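# Pull out and quarter-turn the nearest yellow foosball rod

## Task

Take the yellow rod closest to the right arm, draw it outward until it stops, then rotate it 90 degrees so its player figures lie flat, and finish with neither arm in contact with the rod.

## Robot and tools

Robot: two six-joint arms, left_arm and right_arm, each ending in a two-finger gripper with a fisheye wrist camera (cam_left_wrist, cam_right_wrist, both 672x504). A wrist camera's cable touching the rod counts as that arm touching it.

Frames: the scene frame has its origin at table-top height, halfway between the nominal arm bases, with +x out over the table, +z up and left_arm toward +y. Image sides do not match these names. Each arm reports its hand pose (end_effector_position in metres, end_effector_quat_wxyz) in its own base frame. Calibrated bases in the scene frame: left_arm at (-0.028, +0.289, +0.027), right_arm at (-0.040, -0.349, +0.007), each turned only slightly about z. The fingers point along the gripper's +z and open along its y. end_effector_position is the point between the pads, about 1 cm behind the tips. Reported poses can be off by a few centimetres, more at full reach.

The 14-number row: one flat list covering both arms. Numbers 1-7 are left_arm, 8-14 are right_arm. Per arm the order is: wrist pitch (joint4), shoulder (joint2), wrist yaw (joint5), wrist roll (joint6), elbow (joint3), waist (joint1), then gripper opening. Follow this order only. Every value lies in [-1, 1]. The six joint values are offsets from the Joint targets in force when the action (or move) began, not from the previous row. Scale: 1.0 equals 2.224 rad for waist, shoulder and elbow, and 8.485 rad for wrist pitch, yaw and roll. A 0 means the target stays where it is. The opening is absolute: +1 fully open, -1 shut. To keep a gripper unchanged, resend its current command; a 0 there half-closes it.

Joint ranges (rad): waist -2.618 to 3.054, shoulder 0.000 to 3.142, elbow 0.000 to 3.142, wrist pitch -1.571 to 1.571, wrist yaw -1.571 to 1.571, wrist roll -2.094 to 2.094. Real ends may differ by up to 0.059 rad. An action that pushes a joint more than 0.059 rad past its end is rejected for both arms. A joint asked beyond its end is clipped there, and the result may print "joint sent to its limit".

Tools:
- execute_actions(actions, cameras): actions is a list of actions. Each action is up to 15 rows, one row per 1/30 s step, and the last row is held for the remaining steps of 15. An empty list just reports the state.
- move(target, speed, blend, opening_speed, blocking, cameras): target is one row or up to 15 rows. Every row's joint numbers are offsets from the same starting Joint targets. speed is the top speed of the joint with farthest to travel, 0.01 to 12.57 rad/s, default 0.5, one value or one per target. blend is a corner-rounding radius in rad. opening_speed, at least 0.2 per second, is how fast the gripper command changes; use a low value for gentle closing. The joints move together, so the gripper traces a curve, with no obstacle avoidance. The move: line reports how it ended: done, off_target, moving, held or fault, plus limits=held if steps were withheld.
- wait(seconds 0-10): holds the last command.
- stop(): brakes a running move.
- zoom_image(camera, region [x0,y0,x1,y1] pixels, at most 504x504): enlarges part of a wrist image.
- read_manual: licence text only.
- finished_scene(scene): ends the current scene, given its number. This is irreversible.

Result lines: Joint positions and Joint velocities give one block per arm in the joint order above, then the finger gap (m; 0.094 when fully open). Joint targets are the reference for the next offsets. grip_measured is the opening on the command scale and reads slightly wide when empty. Joint torques list positive toward larger angles and include the arm's weight; numbers 2, 5 and 6 wrap at ±28 N m. "joint command not followed" means the clearance check altered some targets. Action results also list joint positions at sampled steps. A MOTOR HOT line warns of heating. An OVER-TEMPERATURE FAULT folds that arm away for the rest of the scene.

Motion limits: each target stays within 0.339 rad (big joints) or 2.2 rad (wrist joints) of the measured angle. Targets that would put the hand more than 200 mm from its current spot are scaled back. Tiny turns may not start.

Cautions: avoid dropping things, fast impacts, heavy pressing and any contact between the two arms, including one gripper closing on the other's fingers. A stopped arm keeps pushing until commanded back past its measured position. Holding an outstretched arm or pushing against something heats motors. Close slowly on the rod handle. Open well above grip_measured to release, and only once the rod is still. Finish with both grippers clear of the rod.

Each tool is called after "Request:" as a command line: name --argument value for each argument, lists and objects as JSON in quotes; but a table of rows of numbers goes row by row, as --pt "numbers of a row", without its own name.

## Session

Request:
execute_actions --actions '[]'

Scene clock: 0.00 s.
left_arm: end_effector_position=(+0.4007, +0.0076, +0.1253) grip_measured=+1.000 end_effector_quat_wxyz=(+0.625, -0.028, +0.778, +0.057) | right_arm: end_effector_position=(+0.3999, -0.0295, +0.1148) grip_measured=+1.000 end_effector_quat_wxyz=(+0.608, +0.063, +0.791, -0.024)
Joint names: [wrist pitch, shoulder, wrist yaw, wrist roll, elbow, waist]
Joint positions: left_arm=[0.966 1.539 -0.191 0.014 0.356 -0.068 0.094] | right_arm=[0.914 1.54 0.071 0.059 0.363 -0.045 0.094]
Joint velocities: within noise
Joint torques (N m): no reading
Heat: left arm: 47 °C; right arm: 43 °C.
Joint targets: left_arm=[0.959 1.536 -0.192 0.014 0.359 -0.068] | right_arm=[0.904 1.537 0.071 0.060 0.366 -0.045]
Tool commands: left_gripper/opening=+1.0 right_gripper/opening=+1.0

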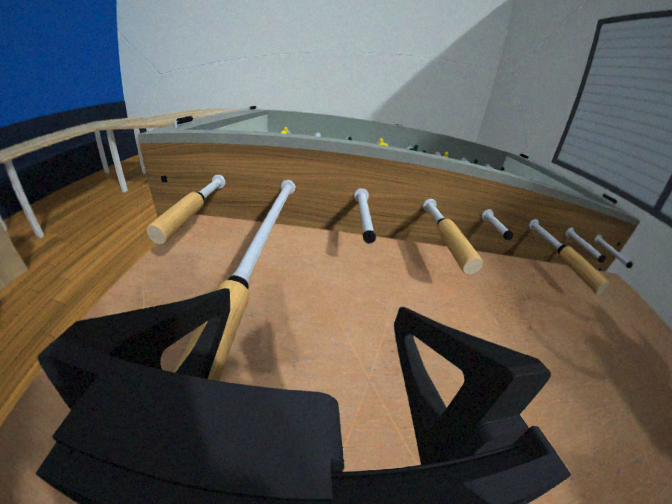

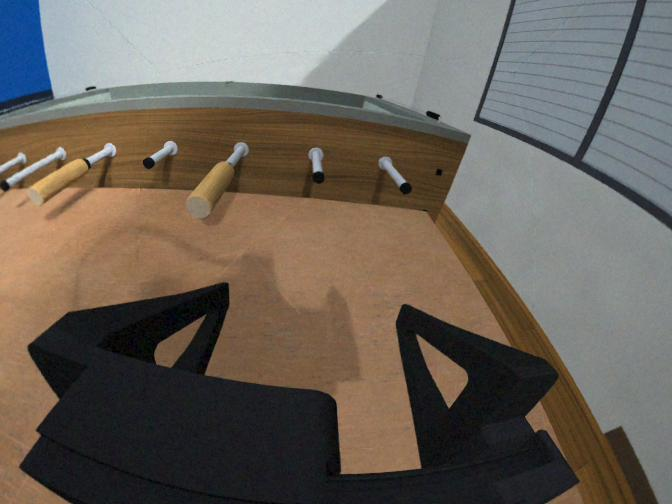

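Request:
zoom_image --camera "cam_left_wrist" --region '[240, 90, 540, 300]'

Request:
zoom_image --camera "cam_right_wrist" --region '[0, 70, 440, 240]'

Scaled by 1.680 from the camera's 672x504 image, which has a finer 960x720 frame.

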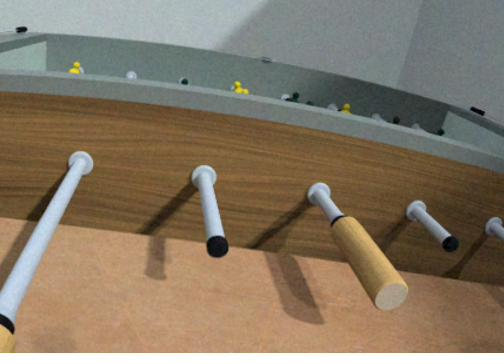

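Scaled by 1.145 from the camera's 672x504 image, which has a finer 960x720 frame.

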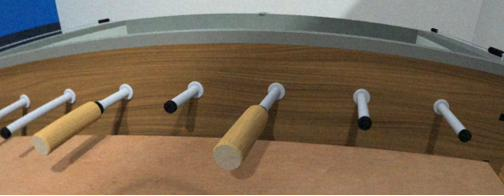

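Request:
move --target '[0,0,0,0,0,0,1, 0.0659,0.3566,0.0322,0.1344,0.2253,0.1605,0.0]'

Scene clock: 80.93 s.
left_arm: end_effector_position=(+0.4007, +0.0076, +0.1253) grip_measured=+1.000 end_effector_quat_wxyz=(+0.625, -0.028, +0.778, +0.057) | right_arm: end_effector_position=(+0.5152, +0.1032, +0.0660) grip_measured=+0.002 end_effector_quat_wxyz=(+0.581, +0.410, +0.594, +0.377)
Joint names: [wrist pitch, shoulder, wrist yaw, wrist roll, elbow, waist]
Joint positions: left_arm=[0.966 1.539 -0.191 0.014 0.356 -0.068 0.094] | right_arm=[1.42 2.31 0.337 1.195 0.847 0.308 0.047]
Joint velocities: within noise
Joint torques (N m): left_arm=[1.83 -6.32 -0.04 0.01 5.34 -0.03] | right_arm=[2.11 -7.6 0.13 0.08 5.33 0.39]
Heat: left arm: 46 °C; right arm: 44 °C.
Joint targets: left_arm=[0.959 1.536 -0.192 0.014 0.359 -0.068] | right_arm=[1.463 2.331 0.344 1.200 0.867 0.312]
move: off_target (right_arm); right_arm: the wrist pitch is farthest, 0.043 rad from its target
camera_calibration:
cam_right_wrist: T_world_to_cam=[[-0.0993423, -0.535618, -0.838596, 0.152463], [-0.395414, 0.794617, -0.460687, 0.184767], [0.913115, 0.285827, -0.29073, -0.362893], [0, 0, 0, 1]] pos_world=[0.419568, 0.0385676, 0.10747]

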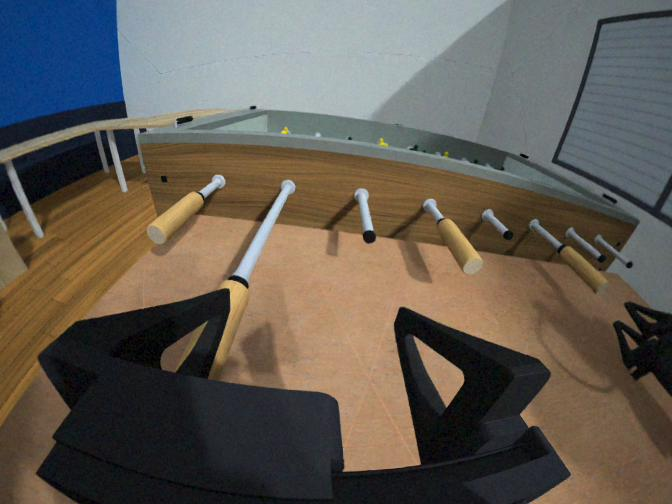

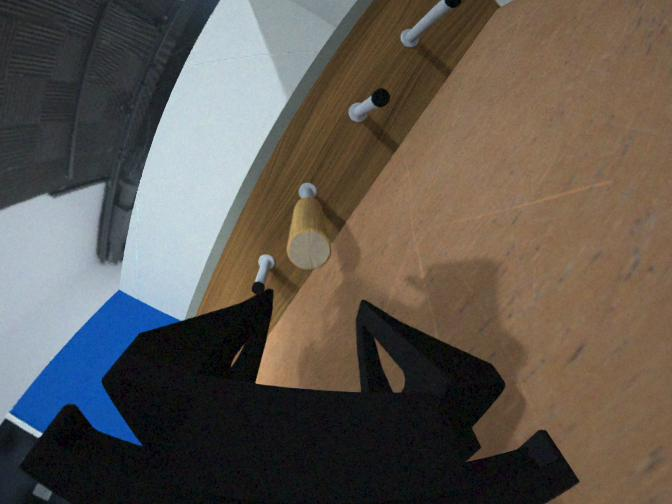

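Request:
move --target '[0,0,0,0,0,0,1, -0.0120,0.0340,-0.0041,0,0.0982,-0.0172,0.1]' --cameras '["cam_right_wrist"]'

Scene clock: 103.00 s.
left_arm: end_effector_position=(+0.4007, +0.0076, +0.1253) grip_measured=+1.000 end_effector_quat_wxyz=(+0.625, -0.028, +0.778, +0.057) | right_arm: end_effector_position=(+0.5640, +0.1050, +0.0924) grip_measured=+0.098 end_effector_quat_wxyz=(+0.604, +0.404, +0.558, +0.401)
Joint names: [wrist pitch, shoulder, wrist yaw, wrist roll, elbow, waist]
Joint positions: left_arm=[0.966 1.539 -0.191 0.014 0.356 -0.068 0.094] | right_arm=[1.365 2.379 0.319 1.197 1.068 0.28 0.052]
Joint velocities: within noise
Joint torques (N m): left_arm=[1.84 -6.34 -0.04 0.02 5.35 -0.08] | right_arm=[1.66 -8.21 -0.04 0.05 5.94 -0.51]
Heat: left arm: 45 °C; right arm: 48 °C.
Joint targets: left_arm=[0.959 1.536 -0.192 0.014 0.359 -0.068] | right_arm=[1.361 2.406 0.309 1.200 1.086 0.274]
move: done
camera_calibration:
cam_right_wrist: T_world_to_cam=[[-0.0256852, -0.510116, -0.859722, 0.138138], [-0.343386, 0.812179, -0.471647, 0.184659], [0.938843, 0.283102, -0.196027, -0.423296], [0, 0, 0, 1]] pos_world=[0.464366, 0.0403261, 0.122876]
Images, in order (width x height): cam_right_wrist 672x504.

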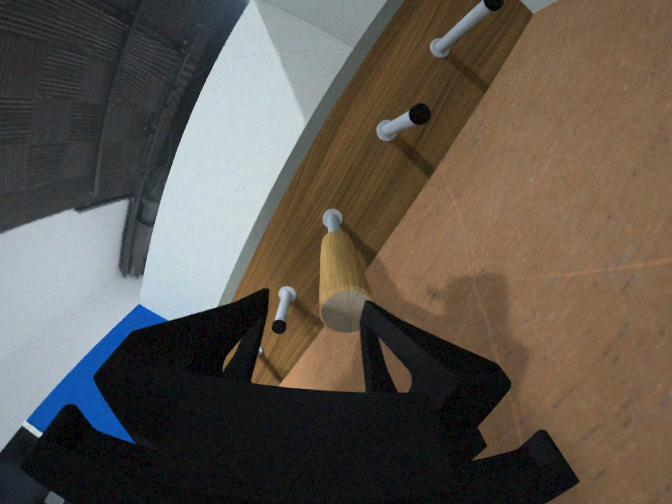

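Request:
move --target '[0,0,0,0,0,0,1, -0.0052,0.0040,-0.0020,0,-0.002,-0.0034,0.1]' --cameras '["cam_right_wrist"]'

Scene clock: 114.03 s.
left_arm: end_effector_position=(+0.4007, +0.0076, +0.1253) grip_measured=+1.000 end_effector_quat_wxyz=(+0.625, -0.028, +0.778, +0.057) | right_arm: end_effector_position=(+0.5646, +0.1044, +0.0762) grip_measured=+0.098 end_effector_quat_wxyz=(+0.590, +0.406, +0.578, +0.390)
Joint names: [wrist pitch, shoulder, wrist yaw, wrist roll, elbow, waist]
Joint positions: left_arm=[0.966 1.539 -0.191 0.014 0.356 -0.068 0.094] | right_arm=[1.324 2.391 0.302 1.197 1.068 0.273 0.052]
Joint velocities: within noise
Joint torques (N m): left_arm=[1.84 -6.35 -0.04 0.01 5.34 -0.05] | right_arm=[1.65 -8.46 0.01 0.04 5.55 -0.62]
Heat: left arm: 45 °C; right arm: 47 °C.
Joint targets: left_arm=[0.959 1.536 -0.192 0.014 0.359 -0.068] | right_arm=[1.317 2.415 0.292 1.200 1.081 0.266]
move: done
camera_calibration:
cam_right_wrist: T_world_to_cam=[[-0.0628948, -0.522842, -0.850106, 0.145563], [-0.375831, 0.801496, -0.465139, 0.196655], [0.924552, 0.290241, -0.24691, -0.41568], [0, 0, 0, 1]] pos_world=[0.467382, 0.0391363, 0.112581]
Images, in order (width x height): cam_right_wrist 672x504.

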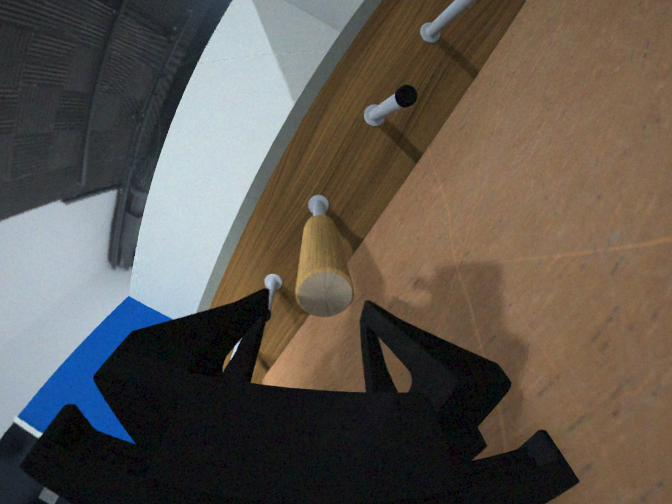

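Request:
move --target '[0,0,0,0,0,0,1, -0.0173,0.0432,-0.0041,0,0.1102,-0.0171,0.12]' --cameras '["cam_right_wrist"]' --speed 0.25

Scene clock: 128.67 s.
left_arm: end_effector_position=(+0.4007, +0.0076, +0.1253) grip_measured=+1.000 end_effector_quat_wxyz=(+0.625, -0.028, +0.778, +0.057) | right_arm: end_effector_position=(+0.6137, +0.1004, +0.0778) grip_measured=+0.118 end_effector_quat_wxyz=(+0.591, +0.407, +0.576, +0.392)
Joint names: [wrist pitch, shoulder, wrist yaw, wrist roll, elbow, waist]
Joint positions: left_arm=[0.966 1.539 -0.191 0.014 0.356 -0.068 0.094] | right_arm=[1.184 2.483 0.265 1.199 1.304 0.236 0.053]
Joint velocities: within noise
Joint torques (N m): left_arm=[1.84 -6.38 -0.05 0.01 5.35 -0.05] | right_arm=[1.6 -9.33 -0.03 0.03 6.94 -0.62]
Heat: left arm: 45 °C; right arm: 46 °C.
Joint targets: left_arm=[0.959 1.536 -0.192 0.014 0.359 -0.068] | right_arm=[1.170 2.511 0.257 1.200 1.326 0.228]
move: done
camera_calibration:
cam_right_wrist: T_world_to_cam=[[-0.0602428, -0.520134, -0.851957, 0.146131], [-0.373163, 0.803357, -0.464076, 0.217135], [0.925808, 0.289961, -0.242491, -0.460616], [0, 0, 0, 1]] pos_world=[0.516272, 0.0351319, 0.113569]
Images, in order (width x height): cam_right_wrist 672x504.

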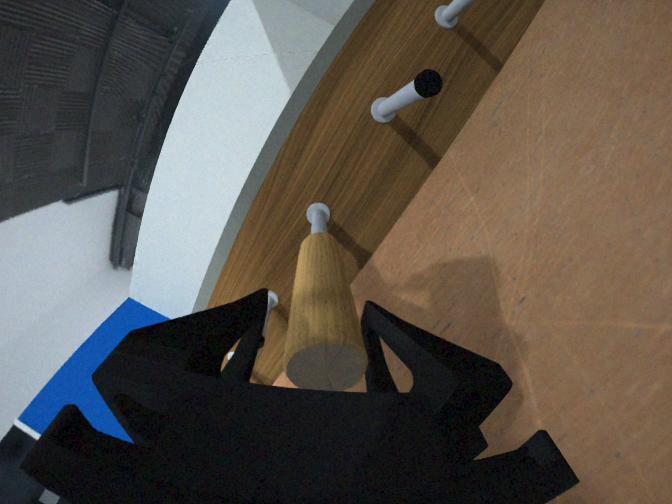

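Request:
move --target '[0,0,0,0,0,0,1, 0,0,0,0,0,0,-0.6]' --cameras '["cam_right_wrist"]' --opening_speed 0.5

Scene clock: 136.27 s.
left_arm: end_effector_position=(+0.4007, +0.0076, +0.1253) grip_measured=+1.000 end_effector_quat_wxyz=(+0.625, -0.028, +0.778, +0.057) | right_arm: end_effector_position=(+0.6136, +0.1004, +0.0746) grip_measured=-0.305 end_effector_quat_wxyz=(+0.588, +0.408, +0.579, +0.390)
Joint names: [wrist pitch, shoulder, wrist yaw, wrist roll, elbow, waist]
Joint positions: left_arm=[0.966 1.539 -0.191 0.014 0.356 -0.068 0.094] | right_arm=[1.178 2.486 0.265 1.2 1.304 0.236 0.033]
Joint velocities: left_arm=[0.022 -0.017 0.037 -0.154 0.007 0.002 0] | right_arm=[within noise]
Joint torques (N m): left_arm=[1.82 -6.35 -0.04 0.01 5.33 -0.03] | right_arm=[1.65 -9.55 -0.03 0.02 6.93 -0.62]
Heat: left arm: 45 °C; right arm: 45 °C.
Joint targets: left_arm=[0.959 1.536 -0.192 0.014 0.359 -0.068] | right_arm=[1.170 2.511 0.258 1.200 1.326 0.228]
move: done
camera_calibration:
cam_right_wrist: T_world_to_cam=[[-0.0676527, -0.521682, -0.850454, 0.148052], [-0.377564, 0.802399, -0.46217, 0.218215], [0.923509, 0.289833, -0.251253, -0.45921], [0, 0, 0, 1]] pos_world=[0.516491, 0.0352349, 0.111386]
Images, in order (width x height): cam_right_wrist 672x504.

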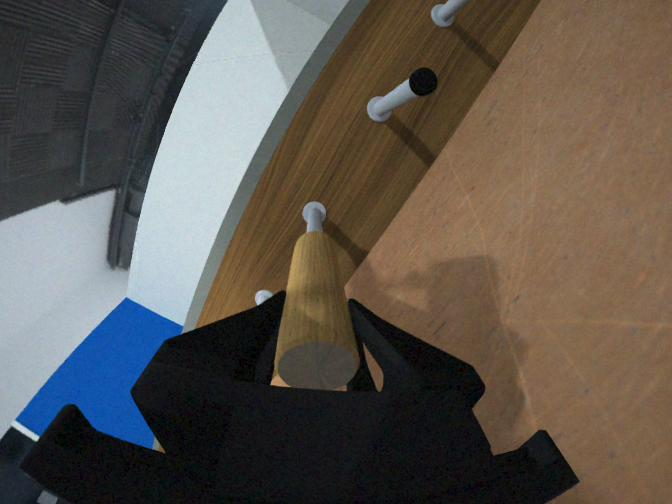

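Request:
move --target '[0,0,0,0,0,0,1, 0,0,0,-0.1851,0,0,-0.6]' --cameras '["cam_right_wrist"]' --speed 0.8

Scene clock: 146.57 s.
left_arm: end_effector_position=(+0.4007, +0.0076, +0.1253) grip_measured=+1.000 end_effector_quat_wxyz=(+0.625, -0.028, +0.778, +0.057) | right_arm: end_effector_position=(+0.6135, +0.0978, +0.0751) grip_measured=-0.306 end_effector_quat_wxyz=(+0.692, -0.110, +0.699, -0.140)
Joint names: [wrist pitch, shoulder, wrist yaw, wrist roll, elbow, waist]
Joint positions: left_arm=[0.966 1.539 -0.191 0.014 0.356 -0.068 0.094] | right_arm=[1.18 2.486 0.279 -0.354 1.304 0.236 0.033]
Joint velocities: within noise
Joint torques (N m): left_arm=[1.84 -6.37 -0.05 0 5.35 -0.06] | right_arm=[1.63 -9.54 -0.2 -0.21 6.93 -0.62]
Heat: left arm: 45 °C; right arm: 45 °C.
Joint targets: left_arm=[0.959 1.536 -0.192 0.014 0.359 -0.068] | right_arm=[1.170 2.511 0.258 -0.370 1.326 0.228]
move: done
camera_calibration:
cam_right_wrist: T_world_to_cam=[[-0.085667, -0.856769, 0.508535, 0.0888619], [-0.419837, -0.43184, -0.79828, 0.392323], [0.903547, -0.281888, -0.322709, -0.384707], [0, 0, 0, 1]] pos_world=[0.519925, 0.13711, 0.143846]
Images, in order (width x height): cam_right_wrist 672x504.

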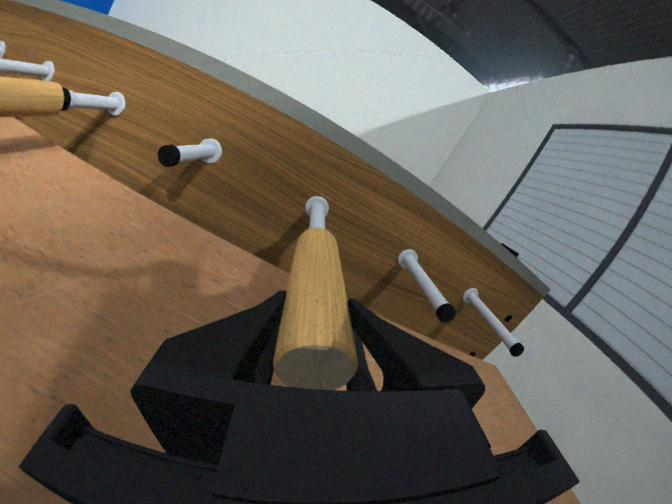

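Request:
move --pt "0 0 0 0 0 0 1 0.0178 -0.0505 0.0047 0 -0.1117 0.018 -0.6" --pt "0 0 0 0 0 0 1 0.0337 -0.0793 0.0086 0 -0.2014 0.0333 -0.6" --cameras '["cam_right_wrist"]' --speed 0.3 --blend 0.03

Scene clock: 177.80 s.
left_arm: end_effector_position=(+0.4007, +0.0076, +0.1253) grip_measured=+1.000 end_effector_quat_wxyz=(+0.625, -0.028, +0.778, +0.057) | right_arm: end_effector_position=(+0.5266, +0.0994, +0.0702) grip_measured=-0.306 end_effector_quat_wxyz=(+0.693, -0.109, +0.698, -0.142)
Joint names: [wrist pitch, shoulder, wrist yaw, wrist roll, elbow, waist]
Joint positions: left_arm=[0.966 1.539 -0.191 0.014 0.356 -0.068 0.094] | right_arm=[1.454 2.352 0.344 -0.358 0.9 0.297 0.033]
Joint velocities: within noise
Joint torques (N m): left_arm=[1.83 -6.37 -0.05 0.01 5.33 -0.02] | right_arm=[1.73 -10.86 -0.11 -0.12 2.29 0.49]
Heat: left arm: 44 °C; right arm: 45 °C.
Joint targets: left_arm=[0.959 1.536 -0.192 0.014 0.359 -0.068] | right_arm=[1.456 2.335 0.331 -0.370 0.878 0.302]
move: done
camera_calibration:
cam_right_wrist: T_world_to_cam=[[-0.0901334, -0.854886, 0.510927, 0.0872066], [-0.418368, -0.433054, -0.798394, 0.352097], [0.903794, -0.285717, -0.318624, -0.307325], [0, 0, 0, 1]] pos_world=[0.432925, 0.139221, 0.138634]
Images, in order (width x height): cam_right_wrist 672x504.

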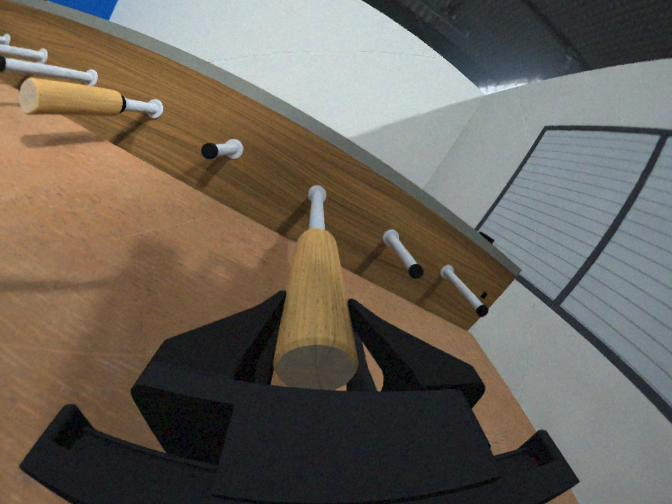

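Request:
move --target '[0,0,0,0,0,0,1, -0.0057,-0.1138,0.0081,0,-0.1466,0.0369,-0.6]' --cameras '["cam_right_wrist"]' --speed 0.3

Scene clock: 186.90 s.
left_arm: end_effector_position=(+0.4007, +0.0076, +0.1253) grip_measured=+1.000 end_effector_quat_wxyz=(+0.625, -0.028, +0.778, +0.057) | right_arm: end_effector_position=(+0.4784, +0.1018, +0.0733) grip_measured=-0.307 end_effector_quat_wxyz=(+0.647, -0.135, +0.736, -0.149)
Joint names: [wrist pitch, shoulder, wrist yaw, wrist roll, elbow, waist]
Joint positions: left_arm=[0.966 1.539 -0.191 0.014 0.356 -0.068 0.094] | right_arm=[1.327 2.146 0.389 -0.359 0.69 0.346 0.033]
Joint velocities: within noise
Joint torques (N m): left_arm=[1.83 -6.37 -0.05 0.01 5.35 -0.06] | right_arm=[2.42 -13.44 0.18 -0.12 -6.57 3.43]
Heat: left arm: 44 °C; right arm: 45 °C.
Joint targets: left_arm=[0.959 1.536 -0.192 0.014 0.359 -0.068] | right_arm=[1.408 2.081 0.400 -0.370 0.552 0.384]
move: off_target (right_arm); right_arm: the elbow is farthest, 0.138 rad from its target
camera_calibration:
cam_right_wrist: T_world_to_cam=[[-0.0210434, -0.831344, 0.55536, 0.0446621], [-0.510322, -0.468737, -0.721011, 0.377295], [0.859726, -0.298585, -0.414389, -0.232708], [0, 0, 0, 1]] pos_world=[0.393547, 0.144499, 0.150799]
Images, in order (width x height): cam_right_wrist 672x504.

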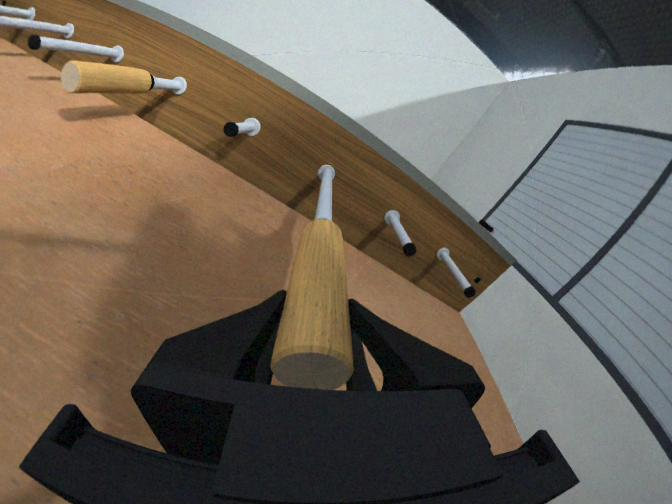

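Request:
move --pt "0 0 0 0 0 0 1 -0.0095 0.029 -0.0013 0 0.062 -0.0171 -0.6" --pt "0 0 0 0 0 0 1 -0.0095 0.029 -0.0013 0 0.062 -0.0171 0.6" --opening_speed 1 --cameras '["cam_right_wrist"]'

Scene clock: 198.83 s.
left_arm: end_effector_position=(+0.4007, +0.0076, +0.1253) grip_measured=+1.000 end_effector_quat_wxyz=(+0.625, -0.028, +0.778, +0.057) | right_arm: end_effector_position=(+0.4814, +0.1022, +0.0749) grip_measured=+0.598 end_effector_quat_wxyz=(+0.646, -0.138, +0.734, -0.153)
Joint names: [wrist pitch, shoulder, wrist yaw, wrist roll, elbow, waist]
Joint positions: left_arm=[0.966 1.539 -0.191 0.014 0.356 -0.068 0.094] | right_arm=[1.317 2.146 0.389 -0.371 0.702 0.345 0.075]
Joint velocities: within noise
Joint torques (N m): left_arm=[1.84 -6.37 -0.05 0.01 5.33 -0.06] | right_arm=[1.81 -8.09 0.07 0.01 3 0.14]
Heat: left arm: 44 °C; right arm: 49 °C.
Joint targets: left_arm=[0.959 1.536 -0.192 0.014 0.359 -0.068] | right_arm=[1.327 2.146 0.388 -0.370 0.690 0.346]
move: done
camera_calibration:
cam_right_wrist: T_world_to_cam=[[-0.0218124, -0.825217, 0.564395, 0.0432631], [-0.509058, -0.476701, -0.71667, 0.380168], [0.860456, -0.302942, -0.409685, -0.234727], [0, 0, 0, 1]] pos_world=[0.396444, 0.145819, 0.151874]
Images, in order (width x height): cam_right_wrist 672x504.

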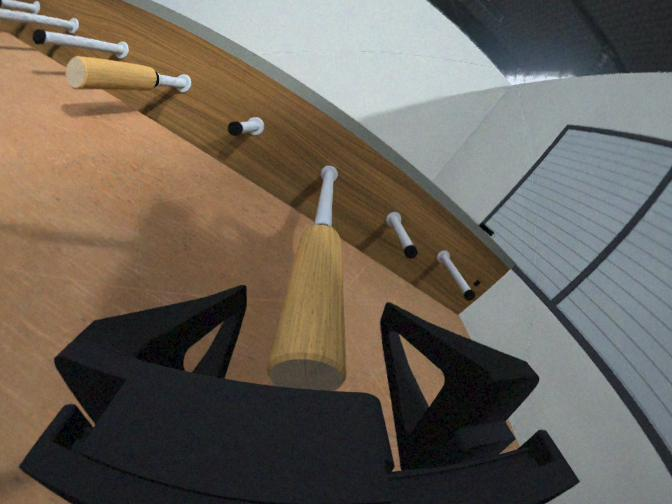

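Request:
move --target '[0,0,0,0,0,0,1, 0,-0.1066,0.0104,0,-0.1403,0.0513,0.6]' --cameras '["cam_right_wrist"]'

Request:
finished_scene --scene 1

Scene clock: 207.10 s.
left_arm: end_effector_position=(+0.4007, +0.0076, +0.1253) grip_measured=+1.000 end_effector_quat_wxyz=(+0.625, -0.028, +0.778, +0.057) | right_arm: end_effector_position=(+0.3983, +0.1042, +0.0744) grip_measured=+0.598 end_effector_quat_wxyz=(+0.616, -0.168, +0.753, -0.158)
Joint names: [wrist pitch, shoulder, wrist yaw, wrist roll, elbow, waist]
Joint positions: left_arm=[0.966 1.539 -0.191 0.014 0.356 -0.068 0.094] | right_arm=[1.32 1.926 0.476 -0.371 0.39 0.453 0.075]
Joint velocities: within noise
Joint torques (N m): left_arm=[1.83 -6.32 -0.05 0.02 5.35 -0.08] | right_arm=[1.76 -7.27 0.07 0.01 2.48 0.68]
Heat: left arm: 44 °C; right arm: 48 °C.
Joint targets: left_arm=[0.959 1.536 -0.192 0.014 0.359 -0.068] | right_arm=[1.327 1.909 0.476 -0.370 0.378 0.460]
move: done
camera_calibration:
cam_right_wrist: T_world_to_cam=[[0.0409983, -0.796665, 0.603029, 0.0125337], [-0.549888, -0.521904, -0.652104, 0.354595], [0.834231, -0.304864, -0.459474, -0.148476], [0, 0, 0, 1]] pos_world=[0.318337, 0.149785, 0.155454]
Images, in order (width x height): cam_right_wrist 672x504.

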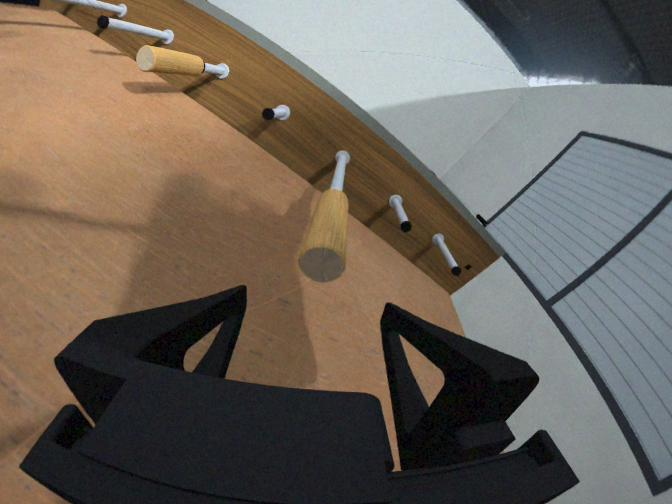

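The scene is finished: the task was done.


## Next scene

The same job, from a new start.

Request:
execute_actions --actions '[]'

Scene clock: 0.00 s.
left_arm: end_effector_position=(+0.3899, -0.0004, +0.1147) grip_measured=+1.000 end_effector_quat_wxyz=(+0.609, -0.026, +0.793, +0.006) | right_arm: end_effector_position=(+0.3960, -0.0474, +0.1154) grip_measured=+1.000 end_effector_quat_wxyz=(+0.595, +0.094, +0.794, -0.086)
Joint names: [wrist pitch, shoulder, wrist yaw, wrist roll, elbow, waist]
Joint positions: left_arm=[0.911 1.495 -0.08 -0.043 0.322 -0.04 0.094] | right_arm=[0.848 1.518 0.234 0.044 0.38 -0.018 0.094]
Joint velocities: within noise
Joint torques (N m): no reading
Heat: left arm: 42 °C; right arm: 40 °C.
Joint targets: left_arm=[0.899 1.493 -0.081 -0.042 0.324 -0.040] | right_arm=[0.837 1.515 0.234 0.045 0.383 -0.018]
Tool commands: left_gripper/opening=+1.0 right_gripper/opening=+1.0
camera_calibration:
cam_left_wrist: T_world_to_cam=[[0.0222135, -0.980285, 0.196335, -0.0420869], [-0.593611, -0.170951, -0.786385, 0.357186], [0.804446, -0.0990782, -0.585705, -0.125405], [0, 0, 0, 1]] pos_world=[0.313846, 0.00737939, 0.215698]
cam_right_wrist: T_world_to_cam=[[-0.244005, -0.947103, 0.208463, 0.0183839], [-0.655393, 0.00260904, -0.755284, 0.379511], [0.714788, -0.320918, -0.621361, -0.108823], [0, 0, 0, 1]] pos_world=[0.331, -0.0185021, 0.215188]

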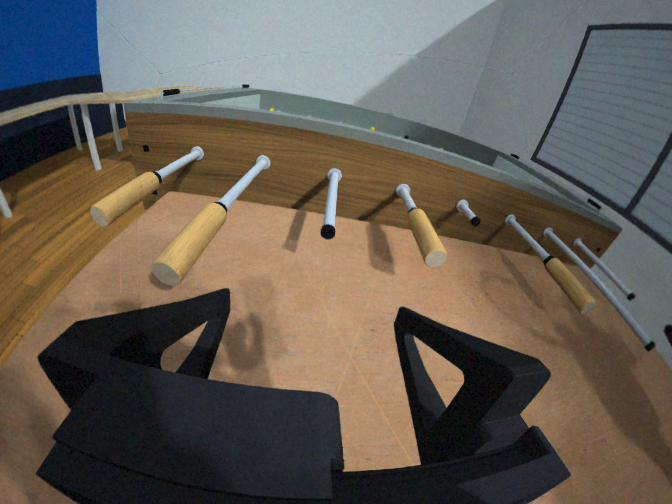

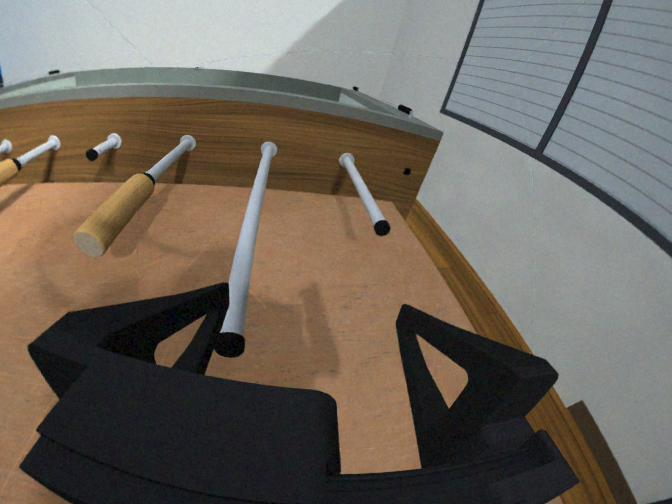

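Request:
move --pt "0 0 0 0 0 0 1 0.0546 0 0.0330 -0.1467 0 0.2239 0.12" --pt "0 0 0 0 0 0 1 0.0649 0.2810 0.0330 -0.1467 0.1201 0.2239 0.12" --cameras '["cam_right_wrist"]' --speed 0.9 --blend 0.1

Scene clock: 27.90 s.
left_arm: end_effector_position=(+0.3899, -0.0004, +0.1147) grip_measured=+1.000 end_effector_quat_wxyz=(+0.609, -0.026, +0.793, +0.006) | right_arm: end_effector_position=(+0.4499, +0.1333, +0.0707) grip_measured=+0.122 end_effector_quat_wxyz=(+0.523, -0.433, +0.612, -0.405)
Joint names: [wrist pitch, shoulder, wrist yaw, wrist roll, elbow, waist]
Joint positions: left_arm=[0.911 1.495 -0.08 -0.043 0.322 -0.04 0.094] | right_arm=[1.351 2.127 0.513 -1.204 0.632 0.473 0.053]
Joint velocities: within noise
Joint torques (N m): left_arm=[1.87 -5.78 -0.03 0 5.34 -0.05] | right_arm=[2.04 -6.79 0.11 0.05 4.89 0.65]
Heat: left arm: 43 °C; right arm: 41 °C.
Joint targets: left_arm=[0.899 1.493 -0.081 -0.042 0.324 -0.040] | right_arm=[1.388 2.140 0.514 -1.200 0.650 0.480]
move: off_target (right_arm); right_arm: the wrist pitch is farthest, 0.037 rad from its target
camera_calibration:
cam_right_wrist: T_world_to_cam=[[0.0698426, -0.119685, 0.990352, -0.0948792], [-0.450768, -0.889426, -0.0756982, 0.359374], [0.889905, -0.441132, -0.11607, -0.215516], [0, 0, 0, 1]] pos_world=[0.360409, 0.21321, 0.0961529]
Images, in order (width x height): cam_right_wrist 672x504.

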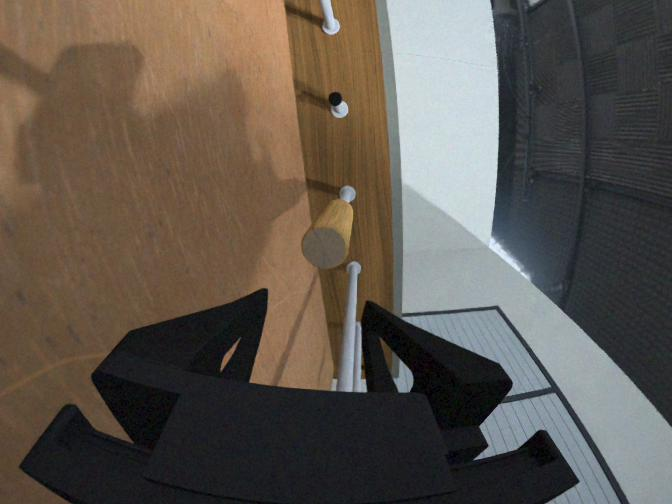

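Request:
move --target '[0,0,0,0,0,0,1, 0.0113,0.0614,0.0097,0,0.0544,0.0139,0.15]' --cameras '["cam_right_wrist"]'

Scene clock: 46.80 s.
left_arm: end_effector_position=(+0.3899, -0.0004, +0.1147) grip_measured=+1.000 end_effector_quat_wxyz=(+0.609, -0.026, +0.793, +0.006) | right_arm: end_effector_position=(+0.4686, +0.1462, +0.0675) grip_measured=+0.148 end_effector_quat_wxyz=(+0.540, -0.396, +0.609, -0.424)
Joint names: [wrist pitch, shoulder, wrist yaw, wrist roll, elbow, waist]
Joint positions: left_arm=[0.911 1.495 -0.08 -0.043 0.322 -0.04 0.094] | right_arm=[1.437 2.257 0.593 -1.204 0.752 0.505 0.054]
Joint velocities: within noise
Joint torques (N m): left_arm=[1.88 -5.76 -0.03 0.02 5.34 -0.03] | right_arm=[2.07 -7.1 0.1 0.05 4.89 0.61]
Heat: left arm: 42 °C; right arm: 46 °C.
Joint targets: left_arm=[0.899 1.493 -0.081 -0.042 0.324 -0.040] | right_arm=[1.484 2.276 0.596 -1.200 0.771 0.511]
move: off_target (right_arm); right_arm: the wrist pitch is farthest, 0.047 rad from its target
camera_calibration:
cam_right_wrist: T_world_to_cam=[[-0.00693594, -0.149121, 0.988795, -0.0510288], [-0.486102, -0.863621, -0.133653, 0.395808], [0.873875, -0.481582, -0.0664981, -0.216864], [0, 0, 0, 1]] pos_world=[0.381561, 0.229781, 0.088937]
Images, in order (width x height): cam_right_wrist 672x504.

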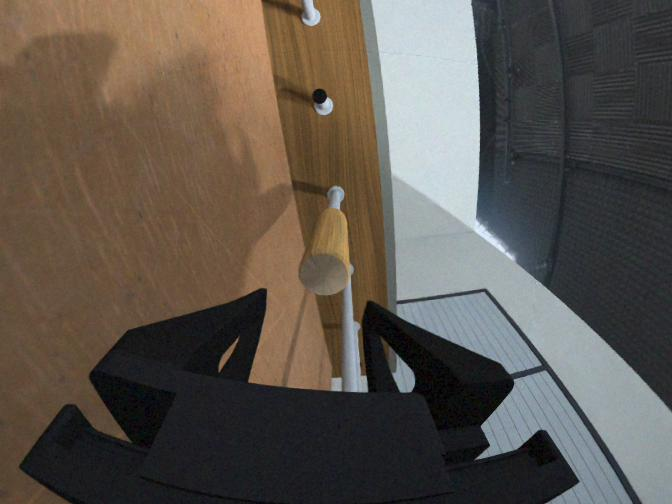

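Request:
move --target '[0,0,0,0,0,0,1, -0.0141,0.0612,-0.0128,0,0.1189,-0.0470,0.18]' --cameras '["cam_right_wrist"]' --speed 0.3

Scene clock: 54.87 s.
left_arm: end_effector_position=(+0.3899, -0.0004, +0.1147) grip_measured=+1.000 end_effector_quat_wxyz=(+0.609, -0.026, +0.793, +0.006) | right_arm: end_effector_position=(+0.5344, +0.1412, +0.0693) grip_measured=+0.178 end_effector_quat_wxyz=(+0.562, -0.376, +0.601, -0.426)
Joint names: [wrist pitch, shoulder, wrist yaw, wrist roll, elbow, waist]
Joint positions: left_arm=[0.911 1.495 -0.08 -0.043 0.322 -0.04 0.094] | right_arm=[1.366 2.388 0.502 -1.204 1.016 0.412 0.055]
Joint velocities: within noise
Joint torques (N m): left_arm=[1.89 -5.76 -0.02 0.01 5.33 -0.05] | right_arm=[1.67 -8.27 -0.1 0.05 5.68 -0.47]
Heat: left arm: 42 °C; right arm: 46 °C.
Joint targets: left_arm=[0.899 1.493 -0.081 -0.042 0.324 -0.040] | right_arm=[1.364 2.413 0.488 -1.200 1.036 0.407]
move: done
camera_calibration:
cam_right_wrist: T_world_to_cam=[[-0.0599452, -0.178832, 0.982052, -0.0200974], [-0.478899, -0.858051, -0.185484, 0.422649], [0.875821, -0.481423, -0.0342064, -0.27994], [0, 0, 0, 1]] pos_world=[0.446379, 0.224291, 0.0885553]
Images, in order (width x height): cam_right_wrist 672x504.

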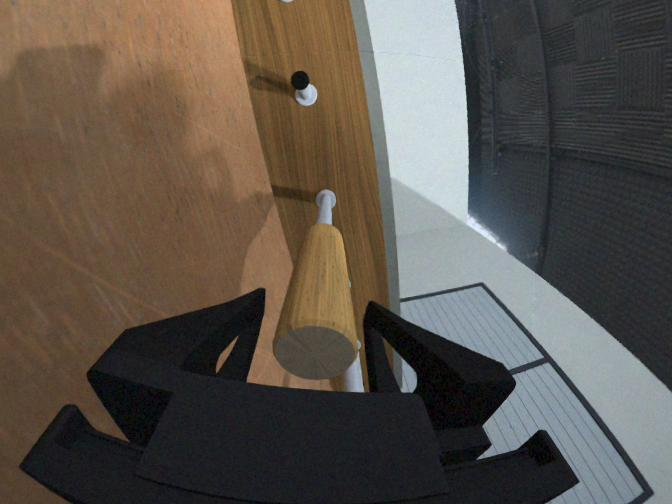

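Request:
move --pt "0 0 0 0 0 0 1 0 0 0 0 0 0 -0.6" --pt "0 0 0 0 0 0 1 0 0 0 0.1858 0 0 -0.6" --cameras '["cam_right_wrist"]' --opening_speed 0.8 --speed 1

Scene clock: 63.67 s.
left_arm: end_effector_position=(+0.3899, -0.0004, +0.1147) grip_measured=+1.000 end_effector_quat_wxyz=(+0.609, -0.026, +0.793, +0.006) | right_arm: end_effector_position=(+0.5350, +0.1463, +0.0669) grip_measured=-0.307 end_effector_quat_wxyz=(+0.695, +0.143, +0.698, +0.098)
Joint names: [wrist pitch, shoulder, wrist yaw, wrist roll, elbow, waist]
Joint positions: left_arm=[0.911 1.495 -0.08 -0.043 0.322 -0.04 0.094] | right_arm=[1.357 2.389 0.474 0.35 1.017 0.412 0.033]
Joint velocities: within noise
Joint torques (N m): left_arm=[1.88 -5.74 -0.02 0.01 5.3 -0.05] | right_arm=[1.77 -8.38 0.2 0.26 5.6 -0.47]
Heat: left arm: 42 °C; right arm: 45 °C.
Joint targets: left_arm=[0.899 1.493 -0.081 -0.042 0.324 -0.040] | right_arm=[1.364 2.413 0.488 0.377 1.036 0.407]
move: done
camera_calibration:
cam_right_wrist: T_world_to_cam=[[-0.112238, -0.980478, -0.161446, 0.204999], [-0.400371, 0.193323, -0.895728, 0.278526], [0.909454, -0.0358964, -0.414253, -0.335775], [0, 0, 0, 1]] pos_world=[0.439894, 0.135098, 0.143484]
Images, in order (width x height): cam_right_wrist 672x504.

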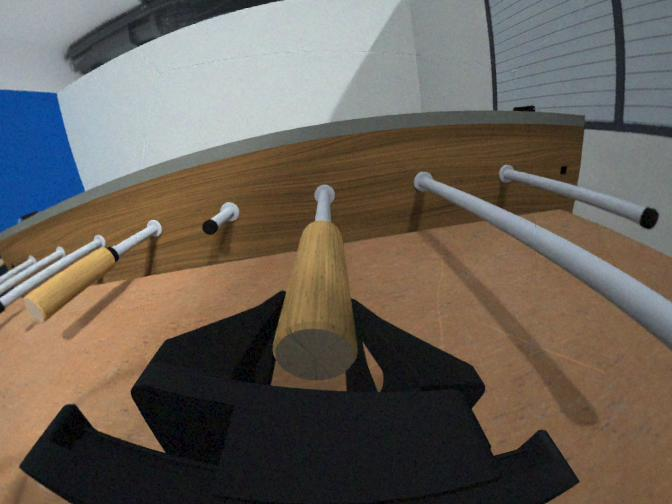

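Request:
move --pt "0 0 0 0 0 0 1 0.0042 -0.0598 0.0051 0 -0.0904 0.0310 -0.6" --pt "0 0 0 0 0 0 1 -0.0016 -0.1394 0.0167 0 -0.1888 0.0760 -0.6" --cameras '["cam_right_wrist"]' --speed 0.3 --blend 0.03

Scene clock: 78.30 s.
left_arm: end_effector_position=(+0.3899, -0.0004, +0.1147) grip_measured=+1.000 end_effector_quat_wxyz=(+0.609, -0.026, +0.793, +0.006) | right_arm: end_effector_position=(+0.4518, +0.1533, +0.0663) grip_measured=-0.307 end_effector_quat_wxyz=(+0.653, +0.122, +0.744, +0.076)
Joint names: [wrist pitch, shoulder, wrist yaw, wrist roll, elbow, waist]
Joint positions: left_arm=[0.911 1.495 -0.08 -0.043 0.322 -0.04 0.094] | right_arm=[1.306 2.152 0.568 0.365 0.684 0.527 0.033]
Joint velocities: within noise
Joint torques (N m): left_arm=[1.88 -5.78 -0.02 0.02 5.34 -0.03] | right_arm=[2.1 -12.21 0.77 0.13 -1.39 4.33]
Heat: left arm: 42 °C; right arm: 45 °C.
Joint targets: left_arm=[0.899 1.493 -0.081 -0.042 0.324 -0.040] | right_arm=[1.351 2.102 0.630 0.377 0.616 0.576]
move: off_target (right_arm); right_arm: the elbow is farthest, 0.068 rad from its target
camera_calibration:
cam_right_wrist: T_world_to_cam=[[-0.108391, -0.990001, -0.0902725, 0.197453], [-0.512918, 0.133481, -0.847996, 0.300181], [0.851567, -0.0456129, -0.522258, -0.225301], [0, 0, 0, 1]] pos_world=[0.36723, 0.145134, 0.154712]
Images, in order (width x height): cam_right_wrist 672x504.

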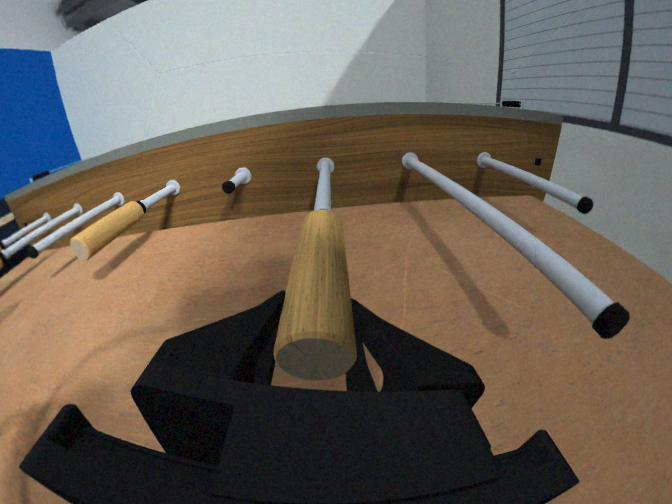

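Request:
move --target '[0,0,0,0,0,0,1, -0.0037,-0.0234,0.0041,0,-0.0252,0.0153,-0.6]' --cameras '[]' --speed 0.2

Scene clock: 85.60 s.
left_arm: end_effector_position=(+0.3899, -0.0004, +0.1147) grip_measured=+1.000 end_effector_quat_wxyz=(+0.609, -0.026, +0.793, +0.006) | right_arm: end_effector_position=(+0.4506, +0.1526, +0.0682) grip_measured=-0.307 end_effector_quat_wxyz=(+0.646, +0.118, +0.751, +0.069)
Joint names: [wrist pitch, shoulder, wrist yaw, wrist roll, elbow, waist]
Joint positions: left_arm=[0.911 1.495 -0.08 -0.043 0.322 -0.04 0.094] | right_arm=[1.25 2.118 0.569 0.365 0.681 0.527 0.033]
Joint velocities: within noise
Joint torques (N m): left_arm=[1.88 -5.75 -0.03 0.02 5.33 -0.06] | right_arm=[2.33 -13.64 1.16 0.13 -5.33 7.38]
Heat: left arm: 42 °C; right arm: 46 °C.
Joint targets: left_arm=[0.899 1.493 -0.081 -0.042 0.324 -0.040] | right_arm=[1.319 2.051 0.664 0.377 0.560 0.610]
move: off_target (right_arm); right_arm: the elbow is farthest, 0.121 rad from its target
No camera images: "cameras" was empty.

Request:
move --pt "0 0 0 0 0 0 1 -0.0081 0.0301 -0.0112 -0.0014 0.0544 -0.0373 -0.6" --pt "0 0 0 0 0 0 1 -0.0081 0.0301 -0.0112 -0.0014 0.0544 -0.0373 0.6" --pt "0 0 0 0 0 0 1 -0.0148 -0.0769 0.0090 -0.0014 -0.0553 0.0351 0.6" --opening_speed 1.5 --cameras '["cam_right_wrist"]'

Scene clock: 99.20 s.
left_arm: end_effector_position=(+0.3899, -0.0004, +0.1147) grip_measured=+1.000 end_effector_quat_wxyz=(+0.609, -0.026, +0.793, +0.006) | right_arm: end_effector_position=(+0.3791, +0.1549, +0.0871) grip_measured=+0.598 end_effector_quat_wxyz=(+0.642, +0.105, +0.758, +0.045)
Joint names: [wrist pitch, shoulder, wrist yaw, wrist roll, elbow, waist]
Joint positions: left_arm=[0.911 1.495 -0.08 -0.043 0.322 -0.04 0.094] | right_arm=[1.21 1.894 0.735 0.365 0.452 0.681 0.075]
Joint velocities: within noise
Joint torques (N m): left_arm=[1.88 -5.76 -0.03 0.01 5.34 -0.01] | right_arm=[1.48 -7.35 0.21 0 2.59 0.61]
Heat: left arm: 42 °C; right arm: 46 °C.
Joint targets: left_arm=[0.899 1.493 -0.081 -0.042 0.324 -0.040] | right_arm=[1.194 1.879 0.741 0.365 0.437 0.688]
move: done
camera_calibration:
cam_right_wrist: T_world_to_cam=[[-0.119891, -0.992589, -0.0198333, 0.191577], [-0.544828, 0.082482, -0.834481, 0.299109], [0.829933, -0.0892414, -0.550679, -0.135089], [0, 0, 0, 1]] pos_world=[0.298046, 0.15343, 0.17901]
Images, in order (width x height): cam_right_wrist 672x504.

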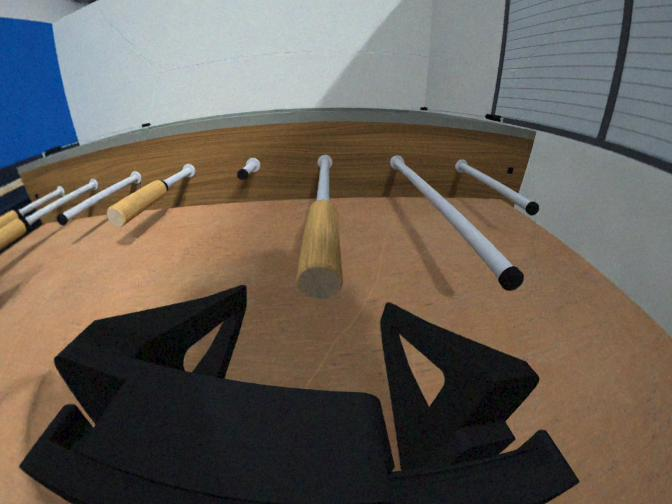

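Clear of the rod.

Request:
finished_scene --scene 2

The scene is finished: the task was done.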